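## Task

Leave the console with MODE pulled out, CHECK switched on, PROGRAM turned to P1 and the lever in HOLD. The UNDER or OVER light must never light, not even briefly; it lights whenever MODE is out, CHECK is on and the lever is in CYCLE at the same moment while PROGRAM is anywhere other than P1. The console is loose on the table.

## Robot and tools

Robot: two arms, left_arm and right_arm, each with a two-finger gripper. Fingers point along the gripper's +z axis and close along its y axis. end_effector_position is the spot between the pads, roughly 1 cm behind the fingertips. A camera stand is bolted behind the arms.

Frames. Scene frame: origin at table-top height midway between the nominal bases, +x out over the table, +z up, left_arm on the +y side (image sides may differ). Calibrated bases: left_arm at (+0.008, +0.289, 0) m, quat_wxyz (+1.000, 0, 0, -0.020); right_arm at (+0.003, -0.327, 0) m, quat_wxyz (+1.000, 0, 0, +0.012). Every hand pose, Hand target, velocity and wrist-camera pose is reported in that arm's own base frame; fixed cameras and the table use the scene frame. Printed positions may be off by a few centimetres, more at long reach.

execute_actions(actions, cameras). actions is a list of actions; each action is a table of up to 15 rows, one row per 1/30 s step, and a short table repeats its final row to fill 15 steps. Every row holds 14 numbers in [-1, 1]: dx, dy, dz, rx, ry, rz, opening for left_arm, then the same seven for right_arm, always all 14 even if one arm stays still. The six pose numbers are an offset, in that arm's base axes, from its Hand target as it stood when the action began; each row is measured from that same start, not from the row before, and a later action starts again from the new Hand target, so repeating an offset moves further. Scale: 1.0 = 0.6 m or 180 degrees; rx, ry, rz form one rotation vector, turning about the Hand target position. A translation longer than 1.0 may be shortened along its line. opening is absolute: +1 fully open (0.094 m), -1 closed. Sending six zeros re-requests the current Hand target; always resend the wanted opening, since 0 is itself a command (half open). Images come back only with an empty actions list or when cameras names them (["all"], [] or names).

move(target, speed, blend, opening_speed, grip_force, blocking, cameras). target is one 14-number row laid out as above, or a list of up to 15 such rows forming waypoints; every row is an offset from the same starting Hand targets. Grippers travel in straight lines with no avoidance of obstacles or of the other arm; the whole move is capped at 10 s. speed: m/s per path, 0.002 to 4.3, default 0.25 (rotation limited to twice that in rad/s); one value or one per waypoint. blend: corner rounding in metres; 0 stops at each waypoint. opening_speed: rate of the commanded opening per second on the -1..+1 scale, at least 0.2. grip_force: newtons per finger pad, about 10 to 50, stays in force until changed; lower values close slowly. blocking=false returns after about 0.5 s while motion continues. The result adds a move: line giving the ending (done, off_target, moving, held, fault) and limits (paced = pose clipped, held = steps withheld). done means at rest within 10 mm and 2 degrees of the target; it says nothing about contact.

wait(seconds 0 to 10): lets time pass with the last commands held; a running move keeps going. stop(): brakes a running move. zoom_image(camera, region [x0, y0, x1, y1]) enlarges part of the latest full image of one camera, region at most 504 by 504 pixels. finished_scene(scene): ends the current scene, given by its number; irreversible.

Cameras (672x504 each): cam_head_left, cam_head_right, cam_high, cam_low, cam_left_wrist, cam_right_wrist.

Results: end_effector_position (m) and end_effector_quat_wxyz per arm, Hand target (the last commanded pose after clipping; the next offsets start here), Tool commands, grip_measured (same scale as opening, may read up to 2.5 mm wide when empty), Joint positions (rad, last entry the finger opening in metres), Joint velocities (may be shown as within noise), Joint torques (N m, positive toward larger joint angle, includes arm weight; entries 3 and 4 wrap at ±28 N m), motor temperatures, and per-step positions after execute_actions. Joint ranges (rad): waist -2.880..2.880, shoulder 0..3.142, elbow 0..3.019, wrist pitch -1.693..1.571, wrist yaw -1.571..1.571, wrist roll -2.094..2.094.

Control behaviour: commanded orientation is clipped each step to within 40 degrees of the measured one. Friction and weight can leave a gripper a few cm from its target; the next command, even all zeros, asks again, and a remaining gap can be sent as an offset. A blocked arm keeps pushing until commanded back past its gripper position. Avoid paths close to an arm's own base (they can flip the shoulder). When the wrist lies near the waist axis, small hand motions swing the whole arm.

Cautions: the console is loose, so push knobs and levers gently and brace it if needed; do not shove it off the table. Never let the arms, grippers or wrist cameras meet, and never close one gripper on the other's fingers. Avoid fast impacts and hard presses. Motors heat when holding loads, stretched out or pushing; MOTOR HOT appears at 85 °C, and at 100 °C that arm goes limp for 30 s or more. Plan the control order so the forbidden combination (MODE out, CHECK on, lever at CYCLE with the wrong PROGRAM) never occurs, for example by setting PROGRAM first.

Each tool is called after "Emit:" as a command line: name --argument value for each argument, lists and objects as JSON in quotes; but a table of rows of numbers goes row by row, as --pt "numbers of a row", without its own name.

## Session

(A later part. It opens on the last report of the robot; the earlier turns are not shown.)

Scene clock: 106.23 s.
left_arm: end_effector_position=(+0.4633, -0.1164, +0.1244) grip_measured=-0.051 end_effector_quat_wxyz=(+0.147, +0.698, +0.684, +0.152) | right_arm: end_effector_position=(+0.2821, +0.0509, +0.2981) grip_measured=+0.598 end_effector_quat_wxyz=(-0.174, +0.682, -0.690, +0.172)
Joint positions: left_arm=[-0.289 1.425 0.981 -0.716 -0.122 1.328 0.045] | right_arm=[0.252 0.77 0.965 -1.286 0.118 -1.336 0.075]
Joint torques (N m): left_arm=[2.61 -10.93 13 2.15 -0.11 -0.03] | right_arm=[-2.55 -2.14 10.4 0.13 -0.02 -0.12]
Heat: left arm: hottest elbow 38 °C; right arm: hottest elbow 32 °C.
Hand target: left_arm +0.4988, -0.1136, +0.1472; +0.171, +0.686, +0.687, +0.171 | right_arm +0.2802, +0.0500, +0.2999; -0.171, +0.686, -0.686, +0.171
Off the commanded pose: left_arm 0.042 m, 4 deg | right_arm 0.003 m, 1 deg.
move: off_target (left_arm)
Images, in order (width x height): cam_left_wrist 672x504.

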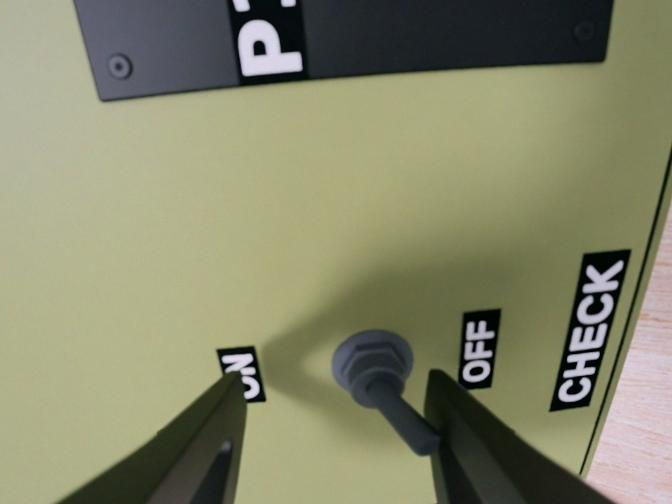

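Emit:
move --target '[0.02, 0.0, 0.01, 0, 0, 0, -0.05, 0, 0, 0, 0, 0, 0, 0.6]' --speed 0.05 --cameras '["cam_left_wrist", "cam_high"]'

Scene clock: 107.93 s.
left_arm: end_effector_position=(+0.4642, -0.1163, +0.1228) grip_measured=-0.050 end_effector_quat_wxyz=(+0.135, +0.703, +0.684, +0.144) | right_arm: end_effector_position=(+0.2821, +0.0509, +0.2981) grip_measured=+0.598 end_effector_quat_wxyz=(-0.174, +0.682, -0.690, +0.172)
Joint positions: left_arm=[-0.287 1.443 1.003 -0.751 -0.116 1.334 0.045] | right_arm=[0.252 0.77 0.965 -1.286 0.118 -1.336 0.075]
Joint torques (N m): left_arm=[2.78 -11.58 13.94 2.78 -0.22 0.01] | right_arm=[-1.73 -1.79 10.44 0.72 -0.11 -0.1]
Heat: left arm: hottest elbow 38 °C; right arm: hottest elbow 32 °C.
Hand target: left_arm +0.5107, -0.1135, +0.1531; +0.171, +0.686, +0.687, +0.170 | right_arm +0.2802, +0.0500, +0.2999; -0.171, +0.686, -0.686, +0.171
Off the commanded pose: left_arm 0.056 m, 6 deg | right_arm 0.003 m, 1 deg.
move: off_target (left_arm)
Images, in order (width x height): cam_high 672x504, cam_left_wrist 672x504.

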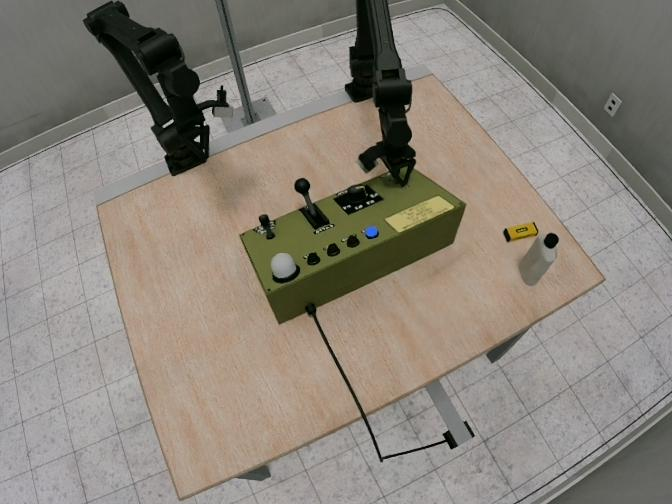

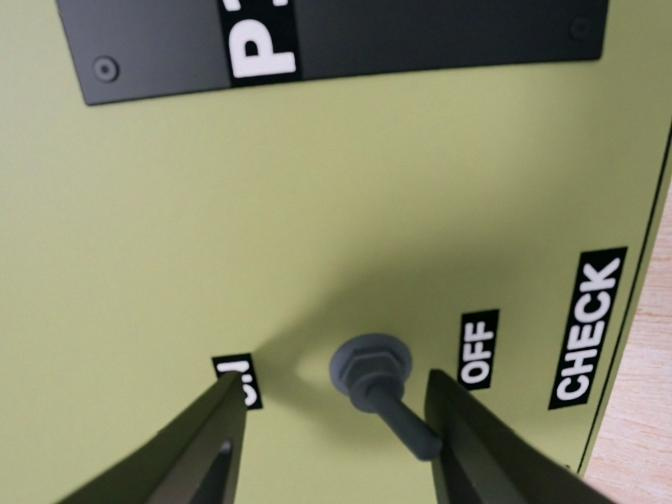

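Emit:
move --target '[-0.02, 0.0, -0.01, 0, -0.055, 0, -0.05, 0, 0, 0, 0, 0, 0, 0.6]' --speed 0.1 --cameras '["cam_left_wrist"]'

Scene clock: 110.97 s.
left_arm: end_effector_position=(+0.4694, -0.1139, +0.1207) grip_measured=-0.050 end_effector_quat_wxyz=(+0.190, +0.685, +0.676, +0.192) | right_arm: end_effector_position=(+0.2821, +0.0509, +0.2981) grip_measured=+0.598 end_effector_quat_wxyz=(-0.174, +0.682, -0.690, +0.172)
Joint positions: left_arm=[-0.29 1.395 0.898 -0.544 -0.149 1.334 0.045] | right_arm=[0.252 0.77 0.965 -1.286 0.118 -1.336 0.075]
Joint torques (N m): left_arm=[0.79 -13.16 9.83 5 -0.88 0.01] | right_arm=[-2.2 -0.91 10.45 0.4 -0.03 -0.11]
Heat: left arm: hottest elbow 38 °C; right arm: hottest elbow 32 °C.
Hand target: left_arm +0.4988, -0.1134, +0.1471; +0.230, +0.668, +0.669, +0.229 | right_arm +0.2802, +0.0500, +0.2999; -0.171, +0.686, -0.686, +0.171
Off the commanded pose: left_arm 0.039 m, 7 deg | right_arm 0.003 m, 1 deg.
move: off_target (left_arm)
Images, in order (width x height): cam_left_wrist 672x504.

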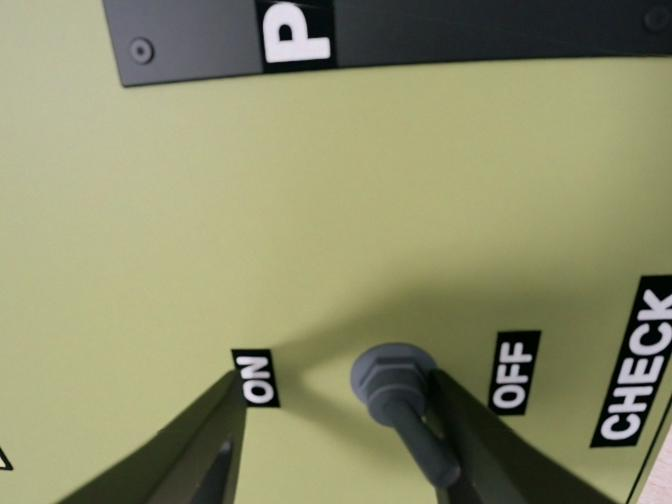

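Emit:
move --pt "-0.0847 0 -0.02 0 0.033 0 -0.05 0 0 0 0 0 0 0.6" --pt "-0.0847 -0.0277 -0.02 0 0.033 0 -0.05 0 0 0 0 0 0 0.6" --speed 0.08 --cameras '["cam_left_wrist"]'

Scene clock: 115.27 s.
left_arm: end_effector_position=(+0.4482, -0.1257, +0.1368) grip_measured=-0.050 end_effector_quat_wxyz=(+0.199, +0.677, +0.680, +0.197) | right_arm: end_effector_position=(+0.2821, +0.0509, +0.2981) grip_measured=+0.598 end_effector_quat_wxyz=(-0.174, +0.682, -0.690, +0.172)
Joint positions: left_arm=[-0.339 1.322 0.869 -0.575 -0.178 1.277 0.045] | right_arm=[0.252 0.77 0.965 -1.286 0.118 -1.336 0.075]
Joint torques (N m): left_arm=[-0.5 -10.11 8.58 1.33 -0.18 -0.1] | right_arm=[-2.67 -1.44 10.25 0.32 -0.02 -0.04]
Heat: left arm: hottest elbow 38 °C; right arm: hottest elbow 32 °C.
Hand target: left_arm +0.4480, -0.1301, +0.1351; +0.195, +0.679, +0.680, +0.194 | right_arm +0.2802, +0.0500, +0.2999; -0.171, +0.686, -0.686, +0.171
Off the commanded pose: left_arm 0.005 m, 1 deg | right_arm 0.003 m, 1 deg.
move: done
Images, in order (width x height): cam_left_wrist 672x504.

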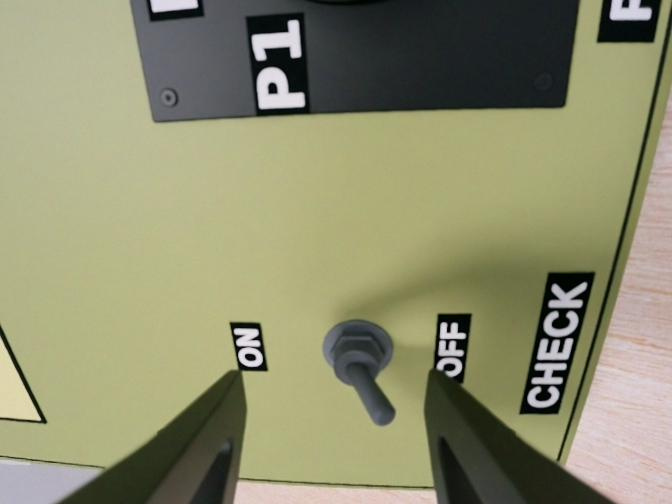

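Emit:
move --target '[0.01, 0.0285, -0.016, 0, 0, 0, -0.05, 0, 0, 0, 0, 0, 0, 0.6]' --speed 0.05 --cameras '["cam_left_wrist"]'

Scene clock: 116.90 s.
left_arm: end_effector_position=(+0.4510, -0.1180, +0.1357) grip_measured=-0.050 end_effector_quat_wxyz=(+0.201, +0.679, +0.678, +0.196) | right_arm: end_effector_position=(+0.2821, +0.0509, +0.2981) grip_measured=+0.598 end_effector_quat_wxyz=(-0.174, +0.682, -0.690, +0.172)
Joint positions: left_arm=[-0.314 1.322 0.865 -0.565 -0.16 1.304 0.045] | right_arm=[0.252 0.77 0.965 -1.286 0.118 -1.336 0.075]
Joint torques (N m): left_arm=[1.67 -9.23 7.72 2.32 0.04 0] | right_arm=[-2.26 -1.14 10.58 0.21 -0.02 -0.1]
Heat: left arm: hottest elbow 38 °C; right arm: hottest elbow 32 °C.
Hand target: left_arm +0.4541, -0.1130, +0.1256; +0.195, +0.679, +0.680, +0.194 | right_arm +0.2802, +0.0500, +0.2999; -0.171, +0.686, -0.686, +0.171
Off the commanded pose: left_arm 0.012 m, 1 deg | right_arm 0.003 m, 1 deg.
move: off_target (left_arm)
Images, in order (width x height): cam_left_wrist 672x504.

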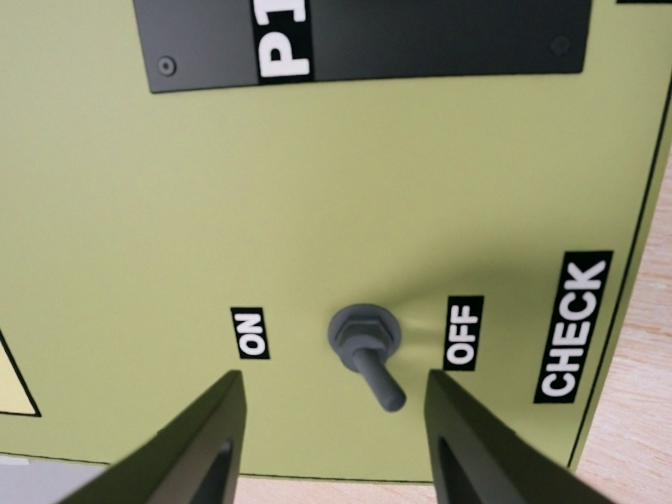

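Emit:
move --target '[0.0232, 0, 0.0073, 0, 0, 0, -0.05, 0, 0, 0, 0, 0, 0, 0.6]' --speed 0.05 --cameras '["cam_left_wrist"]'

Scene clock: 118.57 s.
left_arm: end_effector_position=(+0.4517, -0.1152, +0.1221) grip_measured=-0.050 end_effector_quat_wxyz=(+0.188, +0.684, +0.679, +0.189) | right_arm: end_effector_position=(+0.2821, +0.0509, +0.2981) grip_measured=+0.598 end_effector_quat_wxyz=(-0.174, +0.682, -0.690, +0.172)
Joint positions: left_arm=[-0.306 1.353 0.865 -0.565 -0.155 1.314 0.045] | right_arm=[0.252 0.77 0.965 -1.286 0.118 -1.336 0.075]
Joint torques (N m): left_arm=[1.85 -10.29 10.37 1.96 0.02 -0.02] | right_arm=[-2.26 -1.2 10.17 0.57 -0.07 -0.05]
Heat: left arm: hottest elbow 38 °C; right arm: hottest elbow 32 °C.
Hand target: left_arm +0.4680, -0.1130, +0.1299; +0.195, +0.679, +0.680, +0.194 | right_arm +0.2802, +0.0500, +0.2999; -0.171, +0.686, -0.686, +0.171
Off the commanded pose: left_arm 0.018 m, 1 deg | right_arm 0.003 m, 1 deg.
move: off_target (left_arm)
Images, in order (width x height): cam_left_wrist 672x504.

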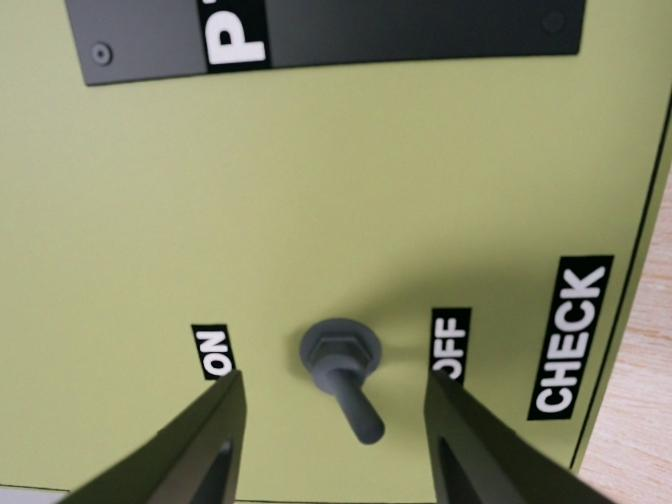

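Emit:
move --target '[0.0045, -0.02, 0.0235, 0, 0, 0, -0.05, 0, 0, 0, 0, 0, 0, 0.6]' --speed 0.05 --cameras '["cam_left_wrist"]'

Scene clock: 119.97 s.
left_arm: end_effector_position=(+0.4576, -0.1158, +0.1331) grip_measured=-0.050 end_effector_quat_wxyz=(+0.187, +0.680, +0.682, +0.191) | right_arm: end_effector_position=(+0.2821, +0.0509, +0.2981) grip_measured=+0.598 end_effector_quat_wxyz=(-0.174, +0.682, -0.690, +0.172)
Joint positions: left_arm=[-0.306 1.353 0.896 -0.594 -0.162 1.305 0.045] | right_arm=[0.252 0.77 0.965 -1.286 0.118 -1.336 0.075]
Joint torques (N m): left_arm=[-0.26 -10.23 11.18 1.33 -0.2 -0.15] | right_arm=[-2.73 -2.26 10.47 0.36 0 -0.05]
Heat: left arm: hottest elbow 38 °C; right arm: hottest elbow 32 °C.
Hand target: left_arm +0.4707, -0.1250, +0.1440; +0.195, +0.679, +0.680, +0.194 | right_arm +0.2802, +0.0500, +0.2999; -0.171, +0.686, -0.686, +0.171
Off the commanded pose: left_arm 0.019 m, 1 deg | right_arm 0.003 m, 1 deg.
move: off_target (left_arm)
Images, in order (width x height): cam_left_wrist 672x504.

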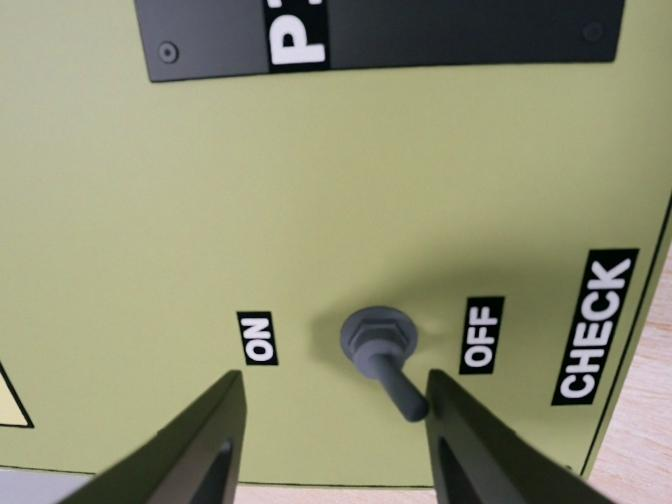

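Emit:
move --target '[-0.004, -0.01, -0.002, 0, 0, 0, -0.05, 0, 0, 0, 0, 0, 0, 0.6]' --speed 0.05 --cameras '["cam_left_wrist"]'

Scene clock: 121.17 s.
left_arm: end_effector_position=(+0.4565, -0.1200, +0.1333) grip_measured=-0.050 end_effector_quat_wxyz=(+0.188, +0.679, +0.683, +0.192) | right_arm: end_effector_position=(+0.2821, +0.0509, +0.2981) grip_measured=+0.598 end_effector_quat_wxyz=(-0.174, +0.682, -0.690, +0.172)
Joint positions: left_arm=[-0.319 1.353 0.896 -0.594 -0.17 1.291 0.045] | right_arm=[0.252 0.77 0.965 -1.286 0.118 -1.336 0.075]
Joint torques (N m): left_arm=[-0.79 -10.05 10.81 1.25 -0.21 -0.13] | right_arm=[-1.96 -1.26 10.36 0.7 -0.05 -0.03]
Heat: left arm: hottest elbow 38 °C; right arm: hottest elbow 32 °C.
Hand target: left_arm +0.4682, -0.1310, +0.1428; +0.195, +0.680, +0.680, +0.194 | right_arm +0.2802, +0.0500, +0.2999; -0.171, +0.686, -0.686, +0.171
Off the commanded pose: left_arm 0.019 m, 1 deg | right_arm 0.003 m, 1 deg.
move: off_target (left_arm)
Images, in order (width x height): cam_left_wrist 672x504.

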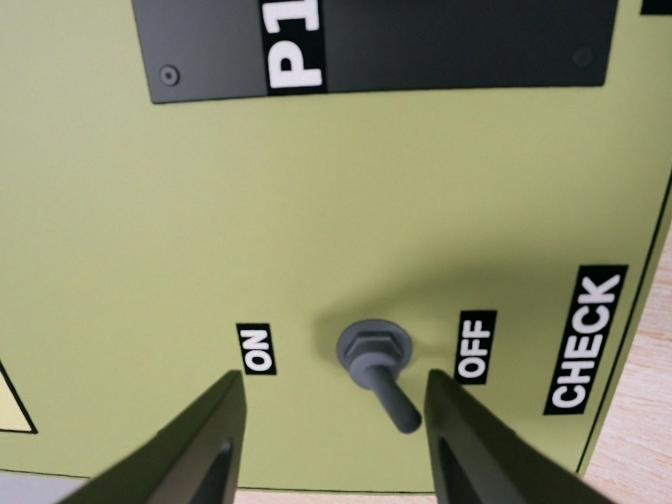

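Emit:
move --target '[0.03, 0.01, 0.02, 0, 0, 0, -0.05, 0, 0, 0, 0, 0, 0, 0.6]' --speed 0.05 --cameras '["cam_left_wrist"]'

Scene clock: 122.50 s.
left_arm: end_effector_position=(+0.4586, -0.1221, +0.1336) grip_measured=-0.050 end_effector_quat_wxyz=(+0.174, +0.687, +0.682, +0.183) | right_arm: end_effector_position=(+0.2821, +0.0509, +0.2981) grip_measured=+0.598 end_effector_quat_wxyz=(-0.174, +0.682, -0.690, +0.172)
Joint positions: left_arm=[-0.319 1.373 0.929 -0.64 -0.163 1.3 0.045] | right_arm=[0.252 0.77 0.965 -1.286 0.118 -1.336 0.075]
Joint torques (N m): left_arm=[1.44 -10.46 12.51 1.78 0.06 -0.01] | right_arm=[-2.78 -1.73 10.3 0.27 0.02 -0.07]
Heat: left arm: hottest elbow 38 °C; right arm: hottest elbow 32 °C.
Hand target: left_arm +0.4863, -0.1251, +0.1550; +0.195, +0.679, +0.680, +0.194 | right_arm +0.2802, +0.0500, +0.2999; -0.171, +0.686, -0.686, +0.171
Off the commanded pose: left_arm 0.035 m, 3 deg | right_arm 0.003 m, 1 deg.
move: off_target (left_arm)
Images, in order (width x height): cam_left_wrist 672x504.

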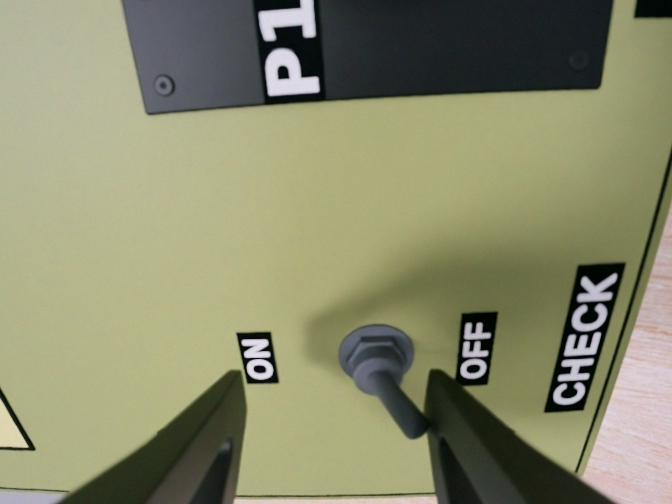

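Emit:
move --target '[0.01, 0.0, 0.004, 0, -0.05, 0, -0.05, 0, 0, 0, 0, 0, 0, 0.6]' --speed 0.1 --cameras '["cam_left_wrist"]'

Scene clock: 124.13 s.
left_arm: end_effector_position=(+0.4663, -0.1188, +0.1258) grip_measured=-0.050 end_effector_quat_wxyz=(+0.203, +0.677, +0.674, +0.216) | right_arm: end_effector_position=(+0.2821, +0.0509, +0.2981) grip_measured=+0.598 end_effector_quat_wxyz=(-0.174, +0.682, -0.690, +0.172)
Joint positions: left_arm=[-0.319 1.369 0.868 -0.496 -0.195 1.314 0.045] | right_arm=[0.252 0.77 0.965 -1.286 0.118 -1.336 0.075]
Joint torques (N m): left_arm=[0.32 -13.68 9.94 4.75 -0.51 0.01] | right_arm=[-1.73 -1.96 10.24 0.58 -0.07 -0.07]
Heat: left arm: hottest elbow 38 °C; right arm: hottest elbow 32 °C.
Hand target: left_arm +0.4923, -0.1250, +0.1573; +0.248, +0.662, +0.663, +0.247 | right_arm +0.2802, +0.0500, +0.2999; -0.171, +0.686, -0.686, +0.171
Off the commanded pose: left_arm 0.041 m, 7 deg | right_arm 0.003 m, 1 deg.
move: off_target (left_arm)
Images, in order (width x height): cam_left_wrist 672x504.

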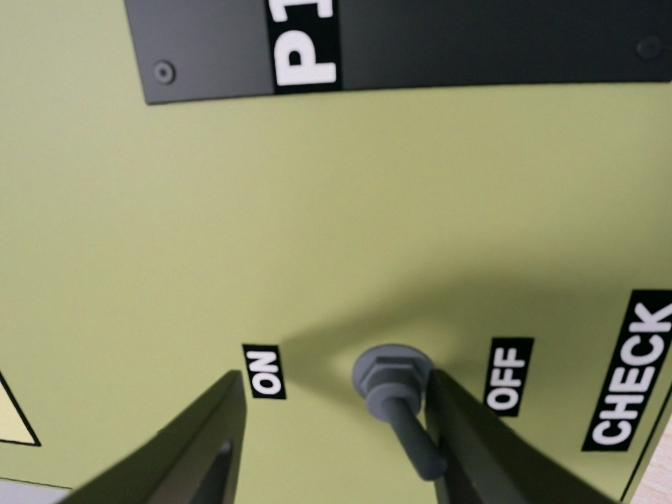

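Emit:
move --target '[-0.075, 0.0, -0.02, 0, 0.04, 0, -0.05, 0, 0, 0, 0, 0, 0, 0.6]' --speed 0.08 --cameras '["cam_left_wrist"]'

Emit:
zoom_image --camera "cam_left_wrist" --region '[220, 250, 500, 504]'

Scene clock: 129.13 s.
left_arm: end_effector_position=(+0.4513, -0.1177, +0.1433) grip_measured=-0.050 end_effector_quat_wxyz=(+0.204, +0.672, +0.680, +0.209) | right_arm: end_effector_position=(+0.2821, +0.0509, +0.2981) grip_measured=+0.598 end_effector_quat_wxyz=(-0.174, +0.682, -0.690, +0.172)
Joint positions: left_arm=[-0.324 1.308 0.865 -0.563 -0.189 1.29 0.045] | right_arm=[0.252 0.77 0.965 -1.286 0.118 -1.336 0.075]
Joint torques (N m): left_arm=[-1.14 -11.81 8.08 1.29 0.02 -0.11] | right_arm=[-3.37 -1.49 10.24 0.21 -0.03 -0.09]
Heat: left arm: hottest elbow 39 °C; right arm: hottest elbow 32 °C.
Hand target: left_arm +0.4473, -0.1250, +0.1453; +0.205, +0.676, +0.677, +0.205 | right_arm +0.2802, +0.0500, +0.2999; -0.171, +0.686, -0.686, +0.171
Off the commanded pose: left_arm 0.009 m, 1 deg | right_arm 0.003 m, 1 deg.
move: done
Images, in order (width x height): cam_left_wrist 672x504.

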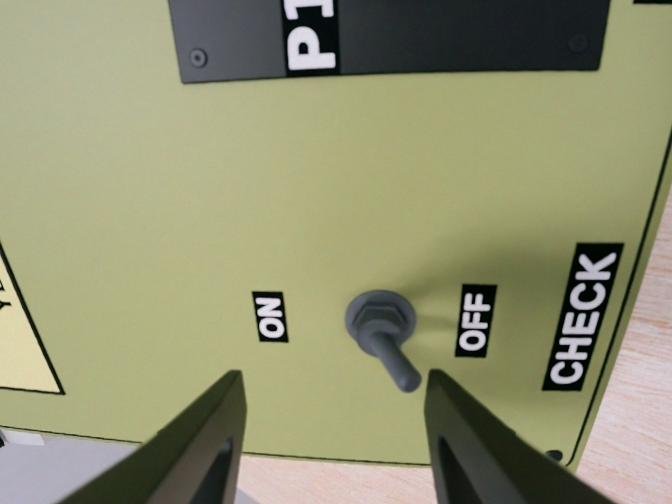

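Scaled by 1.800 from the camera's 672x504 image, which has a finer 960x720 frame.

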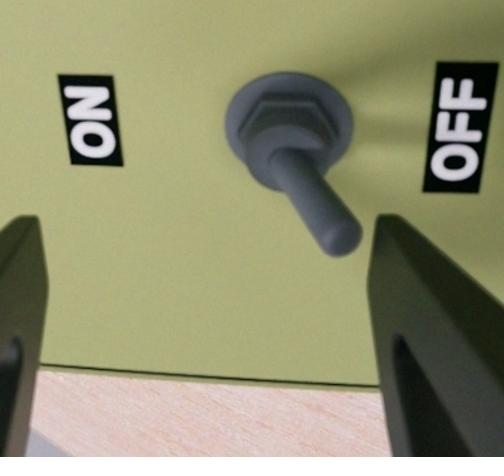

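Emit:
move --target '[0.012, 0.0, -0.022, 0, 0, 0, -0.05, 0, 0, 0, 0, 0, 0, 0.6]' --speed 0.04 --cameras '["cam_left_wrist"]'

Scene clock: 131.00 s.
left_arm: end_effector_position=(+0.4542, -0.1192, +0.1430) grip_measured=-0.050 end_effector_quat_wxyz=(+0.209, +0.671, +0.679, +0.210) | right_arm: end_effector_position=(+0.2821, +0.0509, +0.2981) grip_measured=+0.598 end_effector_quat_wxyz=(-0.174, +0.682, -0.690, +0.172)
Joint positions: left_arm=[-0.324 1.313 0.865 -0.548 -0.186 1.289 0.045] | right_arm=[0.252 0.77 0.965 -1.286 0.118 -1.336 0.075]
Joint torques (N m): left_arm=[-0.67 -9.23 7.76 2.48 0.02 -0.07] | right_arm=[-2.43 -1.32 10.39 0.39 -0.05 -0.11]
Heat: left arm: hottest elbow 38 °C; right arm: hottest elbow 32 °C.
Hand target: left_arm +0.4545, -0.1250, +0.1320; +0.205, +0.676, +0.677, +0.205 | right_arm +0.2802, +0.0500, +0.2999; -0.171, +0.686, -0.686, +0.171
Off the commanded pose: left_arm 0.012 m, 1 deg | right_arm 0.003 m, 1 deg.
move: off_target (left_arm)
Images, in order (width x height): cam_left_wrist 672x504.

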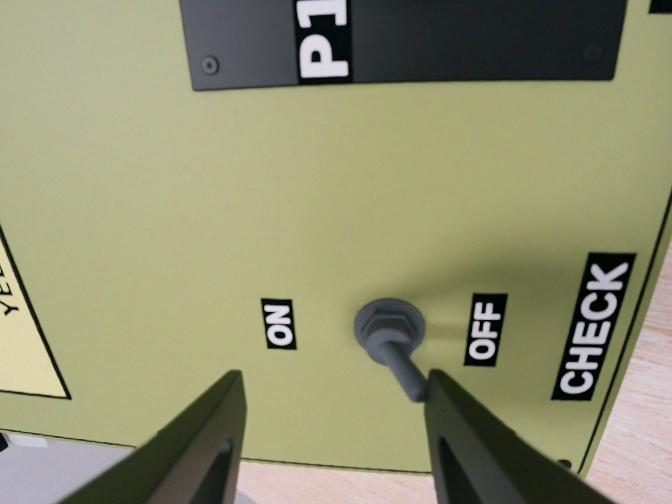

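Emit:
move --target '[-0.018, 0.0, -0.012, 0, 0, 0, -0.05, 0, 0, 0, 0, 0, 0, 0.6]' --speed 0.04 --cameras '["cam_left_wrist"]'

Scene clock: 132.43 s.
left_arm: end_effector_position=(+0.4430, -0.1170, +0.1266) grip_measured=-0.050 end_effector_quat_wxyz=(+0.201, +0.674, +0.681, +0.205) | right_arm: end_effector_position=(+0.2821, +0.0509, +0.2981) grip_measured=+0.598 end_effector_quat_wxyz=(-0.174, +0.682, -0.690, +0.172)
Joint positions: left_arm=[-0.327 1.312 0.824 -0.528 -0.186 1.286 0.045] | right_arm=[0.252 0.77 0.965 -1.286 0.118 -1.336 0.075]
Joint torques (N m): left_arm=[-1.26 -10.11 7.84 2.41 -0.13 -0.11] | right_arm=[-2.73 -1.79 10.35 0.58 -0.04 -0.01]
Heat: left arm: hottest elbow 38 °C; right arm: hottest elbow 32 °C.
Hand target: left_arm +0.4437, -0.1250, +0.1249; +0.205, +0.676, +0.677, +0.205 | right_arm +0.2802, +0.0500, +0.2999; -0.171, +0.686, -0.686, +0.171
Off the commanded pose: left_arm 0.008 m, 1 deg | right_arm 0.003 m, 1 deg.
move: done
Images, in order (width x height): cam_left_wrist 672x504.

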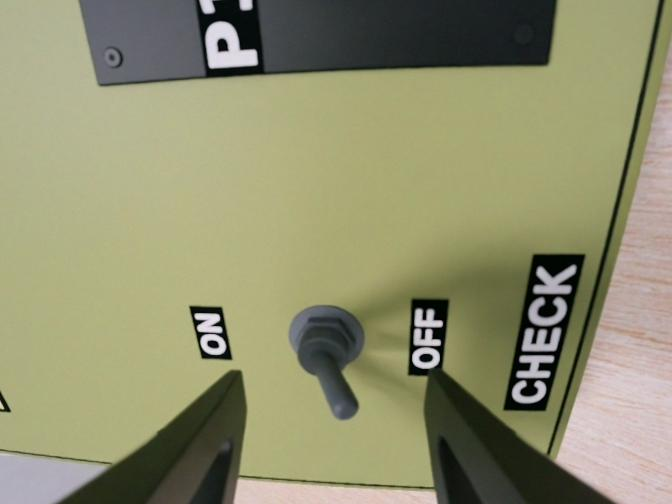

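Emit:
move --target '[0.0465, 0.0, 0.0235, 0, 0, 0, -0.05, 0, 0, 0, 0, 0, 0, 0.6]' --speed 0.05 --cameras '["cam_left_wrist"]'

Scene clock: 134.00 s.
left_arm: end_effector_position=(+0.4577, -0.1233, +0.1315) grip_measured=-0.050 end_effector_quat_wxyz=(+0.203, +0.677, +0.678, +0.203) | right_arm: end_effector_position=(+0.2821, +0.0509, +0.2981) grip_measured=+0.598 end_effector_quat_wxyz=(-0.174, +0.682, -0.690, +0.172)
Joint positions: left_arm=[-0.327 1.347 0.87 -0.536 -0.179 1.293 0.045] | right_arm=[0.252 0.77 0.965 -1.286 0.118 -1.336 0.075]
Joint torques (N m): left_arm=[0.85 -9.41 10.88 1.35 -0.01 0.01] | right_arm=[-2.84 -1.49 10.33 0.76 -0.03 -0.1]
Heat: left arm: hottest elbow 38 °C; right arm: hottest elbow 32 °C.
Hand target: left_arm +0.4715, -0.1249, +0.1390; +0.205, +0.676, +0.677, +0.205 | right_arm +0.2802, +0.0500, +0.2999; -0.171, +0.686, -0.686, +0.171
Off the commanded pose: left_arm 0.016 m, 0 deg | right_arm 0.003 m, 1 deg.
move: off_target (left_arm)
Images, in order (width x height): cam_left_wrist 672x504.

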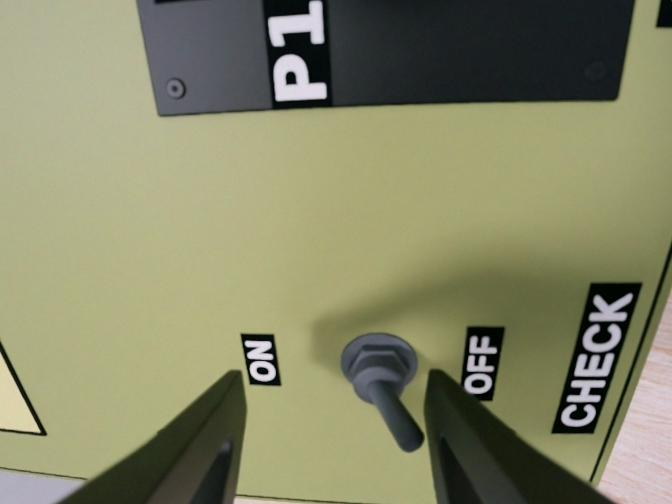

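Emit:
move --target '[0.025, 0.005, 0.02, 0, 0, 0, -0.05, 0, 0, 0, 0, 0, 0, 0.6]' --speed 0.05 --cameras '["cam_left_wrist"]'

Scene clock: 135.23 s.
left_arm: end_effector_position=(+0.4598, -0.1239, +0.1315) grip_measured=-0.050 end_effector_quat_wxyz=(+0.190, +0.686, +0.676, +0.193) | right_arm: end_effector_position=(+0.2821, +0.0509, +0.2981) grip_measured=+0.598 end_effector_quat_wxyz=(-0.174, +0.682, -0.690, +0.172)
Joint positions: left_arm=[-0.323 1.364 0.9 -0.582 -0.167 1.307 0.045] | right_arm=[0.252 0.77 0.965 -1.286 0.118 -1.336 0.075]
Joint torques (N m): left_arm=[2.49 -10.11 12.12 1.78 -0.13 -0.02] | right_arm=[-2.78 -2.02 10.13 0.43 -0.01 -0.03]
Heat: left arm: hottest elbow 38 °C; right arm: hottest elbow 32 °C.
Hand target: left_arm +0.4866, -0.1220, +0.1510; +0.205, +0.676, +0.677, +0.205 | right_arm +0.2802, +0.0500, +0.2999; -0.171, +0.686, -0.686, +0.171
Off the commanded pose: left_arm 0.033 m, 2 deg | right_arm 0.003 m, 1 deg.
move: off_target (left_arm)
Images, in order (width x height): cam_left_wrist 672x504.

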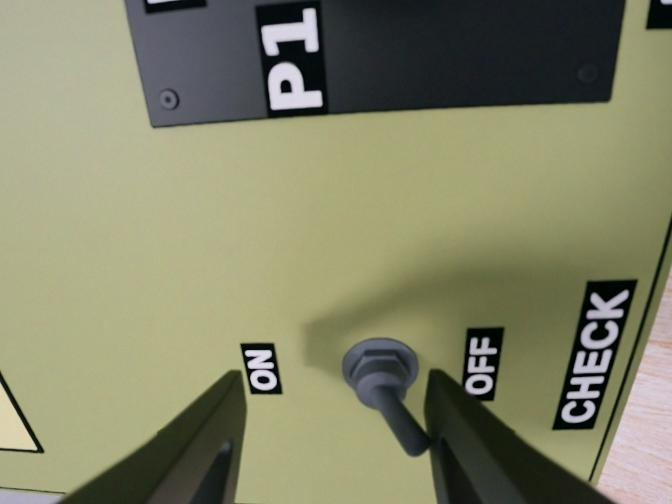

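Emit:
move --target '[0.022, 0.003, 0.016, 0, -0.012, 0, -0.05, 0, 0, 0, 0, 0, 0, 0.6]' --speed 0.05 --cameras '["cam_left_wrist"]'

Scene clock: 136.30 s.
left_arm: end_effector_position=(+0.4604, -0.1238, +0.1315) grip_measured=-0.050 end_effector_quat_wxyz=(+0.189, +0.689, +0.672, +0.194) | right_arm: end_effector_position=(+0.2821, +0.0509, +0.2981) grip_measured=+0.598 end_effector_quat_wxyz=(-0.174, +0.682, -0.690, +0.172)
Joint positions: left_arm=[-0.322 1.366 0.902 -0.582 -0.166 1.318 0.045] | right_arm=[0.252 0.77 0.965 -1.286 0.118 -1.336 0.075]
Joint torques (N m): left_arm=[3.19 -9.88 13.09 2.81 -0.28 0.05] | right_arm=[-2.96 -1.79 10.35 0.47 -0.07 -0.09]
Heat: left arm: hottest elbow 39 °C; right arm: hottest elbow 32 °C.
Hand target: left_arm +0.4998, -0.1203, +0.1606; +0.218, +0.672, +0.673, +0.218 | right_arm +0.2802, +0.0500, +0.2999; -0.171, +0.686, -0.686, +0.171
Off the commanded pose: left_arm 0.049 m, 5 deg | right_arm 0.003 m, 1 deg.
move: off_target (left_arm)
Images, in order (width x height): cam_left_wrist 672x504.

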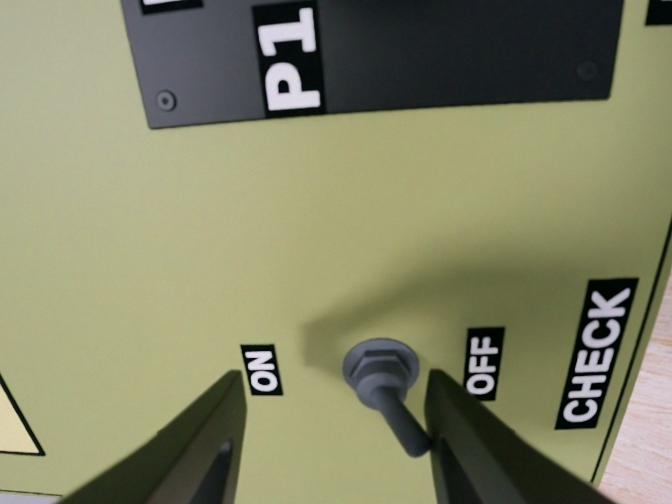

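Emit:
move --target '[0.02, 0.002, 0.014, 0, -0.014, 0, -0.05, 0, 0, 0, 0, 0, 0, 0.6]' --speed 0.05 --cameras '["cam_left_wrist"]'

Scene clock: 137.27 s.
left_arm: end_effector_position=(+0.4608, -0.1238, +0.1317) grip_measured=-0.050 end_effector_quat_wxyz=(+0.189, +0.692, +0.669, +0.195) | right_arm: end_effector_position=(+0.2821, +0.0509, +0.2981) grip_measured=+0.598 end_effector_quat_wxyz=(-0.174, +0.682, -0.690, +0.172)
Joint positions: left_arm=[-0.322 1.366 0.902 -0.58 -0.166 1.328 0.045] | right_arm=[0.252 0.77 0.965 -1.286 0.118 -1.336 0.075]
Joint torques (N m): left_arm=[3.66 -10.99 13.7 4.23 -0.54 0.08] | right_arm=[-2.78 -1.79 10.33 0.46 -0.08 -0.1]
Heat: left arm: hottest elbow 39 °C; right arm: hottest elbow 32 °C.
Hand target: left_arm +0.5118, -0.1191, +0.1690; +0.233, +0.667, +0.668, +0.232 | right_arm +0.2802, +0.0500, +0.2999; -0.171, +0.686, -0.686, +0.171
Off the commanded pose: left_arm 0.063 m, 7 deg | right_arm 0.003 m, 1 deg.
move: off_target (left_arm)
Images, in order (width x height): cam_left_wrist 672x504.

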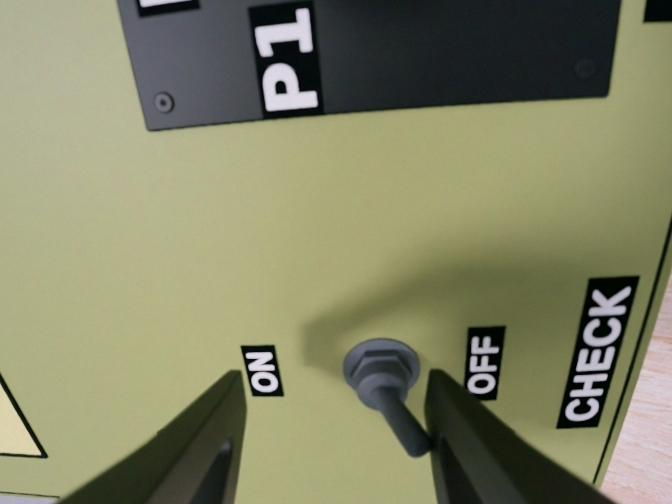

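Emit:
zoom_image --camera "cam_left_wrist" --region '[300, 300, 520, 504]'

Scaled by 2.291 from the camera's 672x504 image, which has a finer 960x720 frame.

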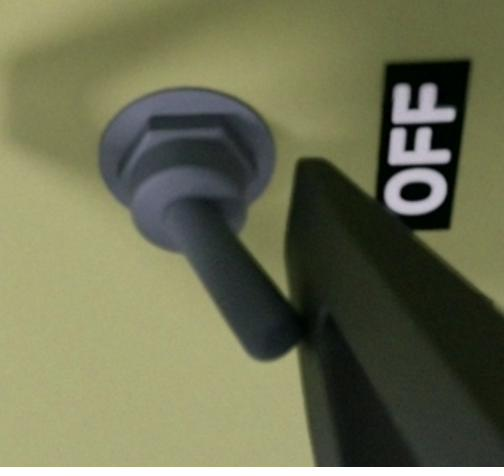

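Emit:
execute_actions --actions '[]' --cameras '["cam_high", "cam_low", "cam_head_left", "cam_head_right", "cam_left_wrist"]'

Emit:
zoom_image --camera "cam_low" --region '[220, 180, 450, 340]'

Emit:
zoom_image --camera "cam_high" --region '[350, 130, 450, 220]'

Scene clock: 139.40 s.
left_arm: end_effector_position=(+0.4608, -0.1238, +0.1317) grip_measured=-0.050 end_effector_quat_wxyz=(+0.189, +0.692, +0.669, +0.195) | right_arm: end_effector_position=(+0.2821, +0.0509, +0.2981) grip_measured=+0.598 end_effector_quat_wxyz=(-0.174, +0.682, -0.690, +0.172)
Joint positions: left_arm=[-0.322 1.366 0.902 -0.58 -0.166 1.328 0.045] | right_arm=[0.252 0.77 0.965 -1.286 0.118 -1.336 0.075]
Joint velocities: within noise
Joint torques (N m): left_arm=[3.84 -10.7 13.63 4.3 -0.54 0.07] | right_arm=[-2.78 -1.67 10.41 0.64 -0.05 -0.08]
Motor temperatures (°C): left_arm=[26 29 40 26 26 25 28] | right_arm=[28 27 32 28 25 25 27]
Heat: left arm: hottest elbow 40 °C; right arm: hottest elbow 32 °C.
Hand target: left_arm +0.5118, -0.1191, +0.1690; +0.233, +0.667, +0.668, +0.232 | right_arm +0.2802, +0.0500, +0.2999; -0.171, +0.686, -0.686, +0.171
Tool commands: left_gripper/opening=-0.05 right_gripper/opening=+0.6
Off the commanded pose: left_arm 0.063 m, 7 deg | right_arm 0.003 m, 1 deg.
Images, in order (width x height): cam_head_left 672x504, cam_head_right 672x504, cam_high 672x504, cam_low 672x504, cam_left_wrist 672x504.

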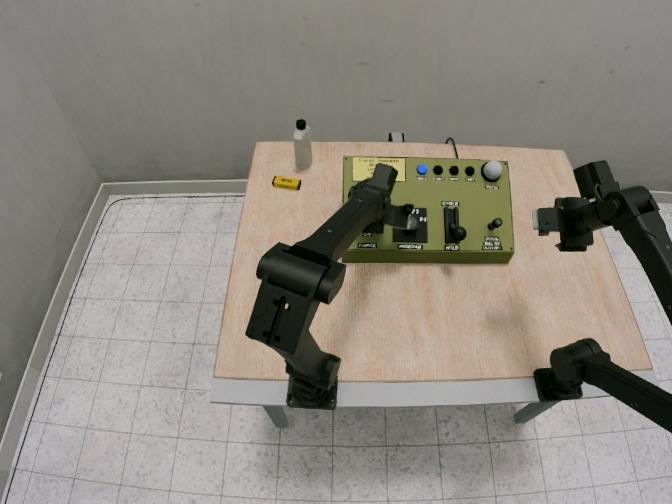

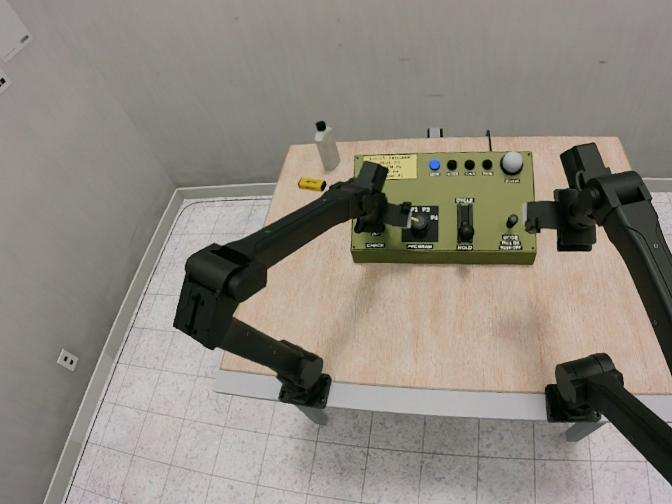

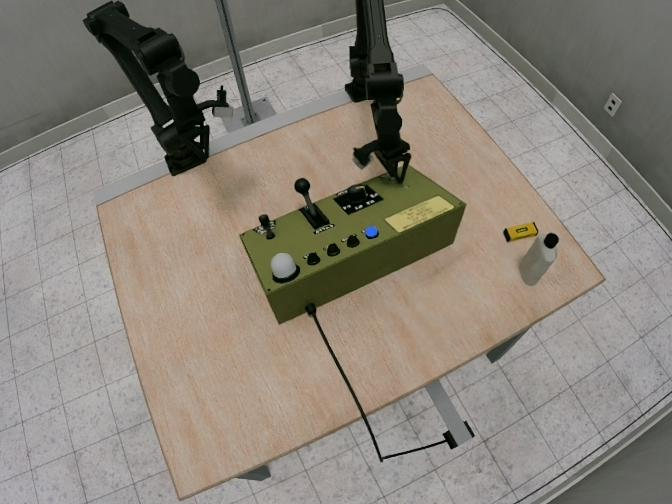

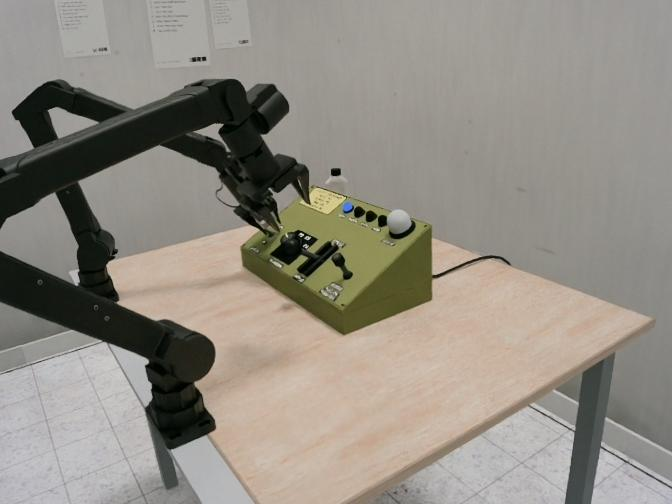

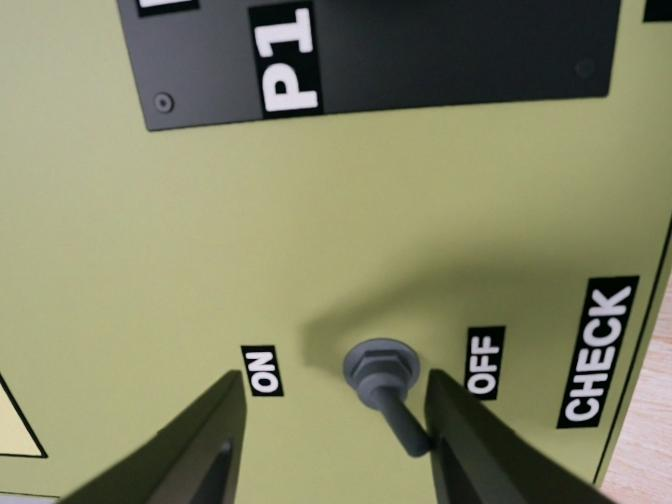

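Scaled by 2.191 from the camera's 672x504 image, which has a finer 960x720 frame.

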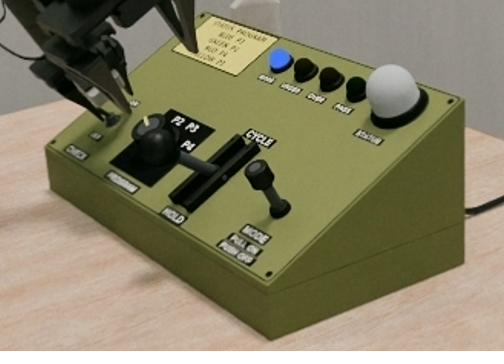

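Scaled by 5.040 from the camera's 672x504 image, which has a finer 960x720 frame.

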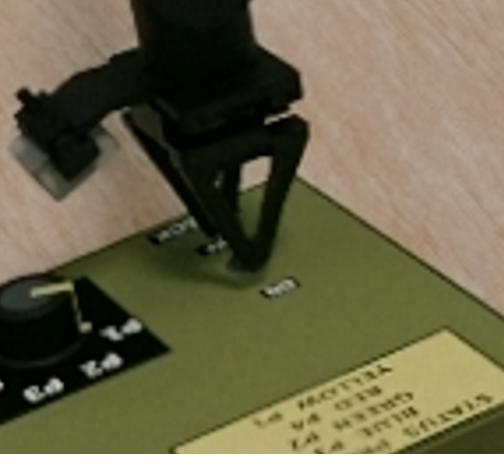

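Emit:
move --target '[0.027, 0.002, 0.015, 0, -0.005, 0, -0.05, 0, 0, 0, 0, 0, 0, 0.6]' --speed 0.06 --cameras '["cam_left_wrist"]'

Scene clock: 142.50 s.
left_arm: end_effector_position=(+0.4689, -0.1198, +0.1318) grip_measured=-0.050 end_effector_quat_wxyz=(+0.186, +0.693, +0.668, +0.197) | right_arm: end_effector_position=(+0.2821, +0.0509, +0.2981) grip_measured=+0.598 end_effector_quat_wxyz=(-0.174, +0.682, -0.690, +0.172)
Joint positions: left_arm=[-0.308 1.384 0.92 -0.58 -0.165 1.344 0.045] | right_arm=[0.252 0.77 0.965 -1.286 0.118 -1.336 0.075]
Joint torques (N m): left_arm=[3.66 -10.87 15.05 4.04 -0.41 0.06] | right_arm=[-1.9 -1.03 10.39 0.43 -0.01 0]
Heat: left arm: hottest elbow 40 °C; right arm: hottest elbow 32 °C.
Hand target: left_arm +0.5280, -0.1179, +0.1780; +0.238, +0.665, +0.666, +0.237 | right_arm +0.2802, +0.0500, +0.2999; -0.171, +0.686, -0.686, +0.171
Off the commanded pose: left_arm 0.075 m, 8 deg | right_arm 0.003 m, 1 deg.
move: off_target (left_arm)
Images, in order (width x height): cam_left_wrist 672x504.

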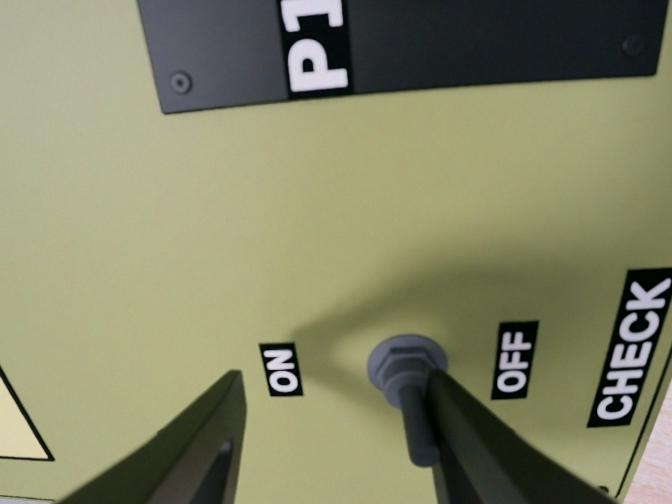

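Emit:
move --target '[0.0, 0.0, 0.03, 0, 0.0, 0, -0.05, 0, 0, 0, 0, 0, 0, 0.6]' --speed 0.06 --cameras '["cam_left_wrist"]'

Scene clock: 144.10 s.
left_arm: end_effector_position=(+0.4692, -0.1198, +0.1323) grip_measured=-0.050 end_effector_quat_wxyz=(+0.179, +0.695, +0.669, +0.194) | right_arm: end_effector_position=(+0.2821, +0.0509, +0.2981) grip_measured=+0.598 end_effector_quat_wxyz=(-0.174, +0.682, -0.690, +0.172)
Joint positions: left_arm=[-0.308 1.39 0.934 -0.604 -0.165 1.344 0.045] | right_arm=[0.252 0.77 0.965 -1.286 0.118 -1.336 0.075]
Joint torques (N m): left_arm=[3.14 -13.16 16.03 3.06 -0.46 0.05] | right_arm=[-2.55 -1.03 10.32 0.36 -0.08 -0.07]
Heat: left arm: hottest elbow 41 °C; right arm: hottest elbow 32 °C.
Hand target: left_arm +0.5280, -0.1177, +0.1960; +0.238, +0.665, +0.666, +0.238 | right_arm +0.2802, +0.0500, +0.2999; -0.171, +0.686, -0.686, +0.171
Off the commanded pose: left_arm 0.087 m, 9 deg | right_arm 0.003 m, 1 deg.
move: off_target (left_arm)
Images, in order (width x height): cam_left_wrist 672x504.

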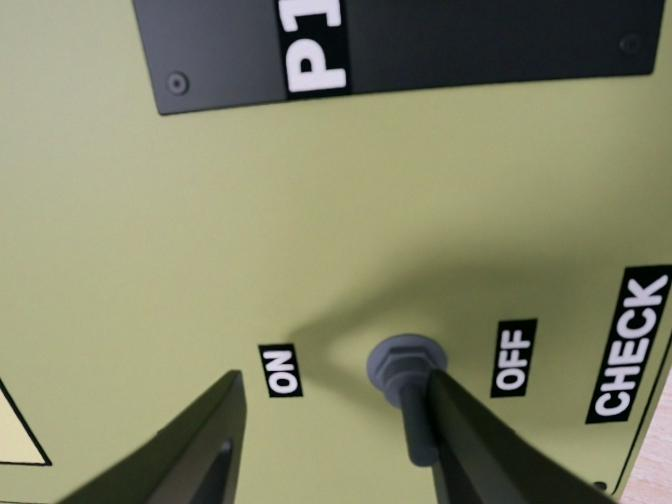

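Emit:
zoom_image --camera "cam_left_wrist" --region '[320, 300, 540, 504]'

Scaled by 2.291 from the camera's 672x504 image, which has a finer 960x720 frame.

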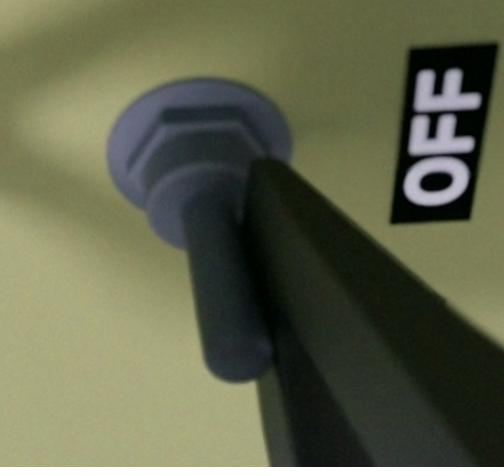

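Emit:
move --target '[-0.04, 0.0, 0.0, 0, 0.0, 0, -0.05, 0, 0, 0, 0, 0, 0, 0.6]' --speed 0.06 --cameras '["cam_left_wrist"]'

Scene clock: 146.13 s.
left_arm: end_effector_position=(+0.4690, -0.1197, +0.1324) grip_measured=-0.050 end_effector_quat_wxyz=(+0.179, +0.694, +0.670, +0.194) | right_arm: end_effector_position=(+0.2821, +0.0509, +0.2981) grip_measured=+0.598 end_effector_quat_wxyz=(-0.174, +0.682, -0.690, +0.172)
Joint positions: left_arm=[-0.308 1.39 0.934 -0.605 -0.165 1.342 0.045] | right_arm=[0.252 0.77 0.965 -1.286 0.118 -1.336 0.075]
Joint torques (N m): left_arm=[1.96 -17.9 12.68 2.96 -0.75 -0.07] | right_arm=[-2.67 -2.14 10.41 0.44 -0.11 -0.11]
Heat: left arm: hottest elbow 41 °C; right arm: hottest elbow 32 °C.
Hand target: left_arm +0.5040, -0.1177, +0.1960; +0.238, +0.665, +0.666, +0.238 | right_arm +0.2802, +0.0500, +0.2999; -0.171, +0.686, -0.686, +0.171
Off the commanded pose: left_arm 0.073 m, 9 deg | right_arm 0.003 m, 1 deg.
move: off_target (left_arm)
Images, in order (width x height): cam_left_wrist 672x504.

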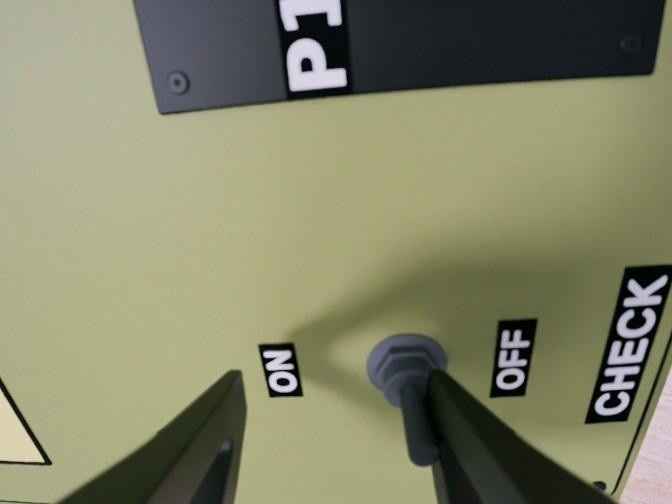

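Emit:
move --target '[0.0, 0.0, -0.035, 0, 0.05, 0, -0.05, 0, 0, 0, 0, 0, 0, 0.6]' --speed 0.06 --cameras '["cam_left_wrist"]'

Emit:
zoom_image --camera "cam_left_wrist" --region '[320, 300, 540, 504]'

Scene clock: 149.67 s.
left_arm: end_effector_position=(+0.4876, -0.1212, +0.1654) grip_measured=-0.050 end_effector_quat_wxyz=(+0.180, +0.691, +0.676, +0.182) | right_arm: end_effector_position=(+0.2821, +0.0509, +0.2981) grip_measured=+0.598 end_effector_quat_wxyz=(-0.174, +0.682, -0.690, +0.172)
Joint positions: left_arm=[-0.291 1.404 1.046 -0.712 -0.14 1.338 0.045] | right_arm=[0.252 0.77 0.965 -1.286 0.118 -1.336 0.075]
Joint torques (N m): left_arm=[2.26 -10.93 11.49 1.22 0.08 -0.11] | right_arm=[-2.73 -1.44 10.25 0.47 0 -0.07]
Heat: left arm: hottest elbow 42 °C; right arm: hottest elbow 32 °C.
Hand target: left_arm +0.5039, -0.1179, +0.1749; +0.185, +0.682, +0.683, +0.185 | right_arm +0.2802, +0.0500, +0.2999; -0.171, +0.686, -0.686, +0.171
Off the commanded pose: left_arm 0.019 m, 1 deg | right_arm 0.003 m, 1 deg.
move: off_target (left_arm)
Images, in order (width x height): cam_left_wrist 672x504.

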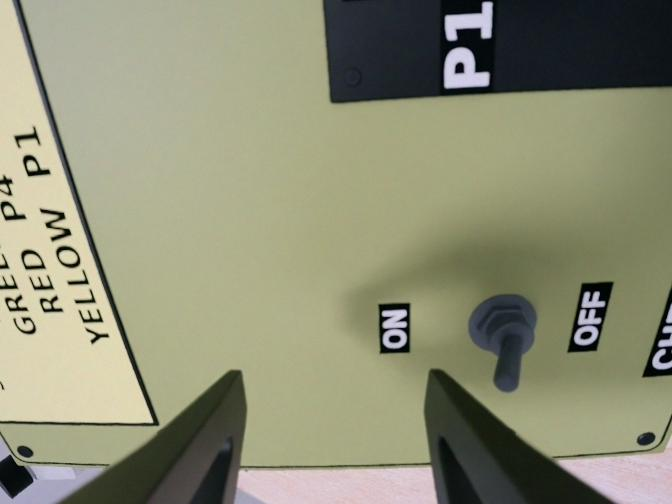

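Scaled by 2.291 from the camera's 672x504 image, which has a finer 960x720 frame.

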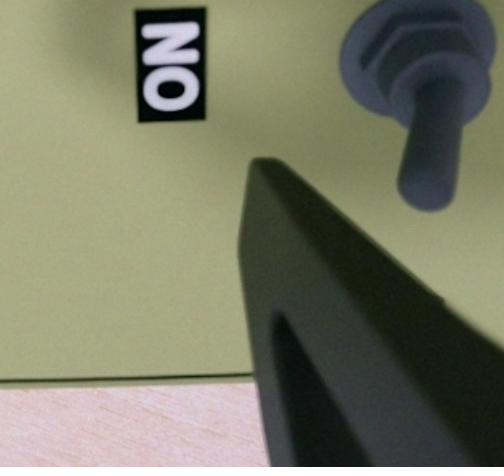

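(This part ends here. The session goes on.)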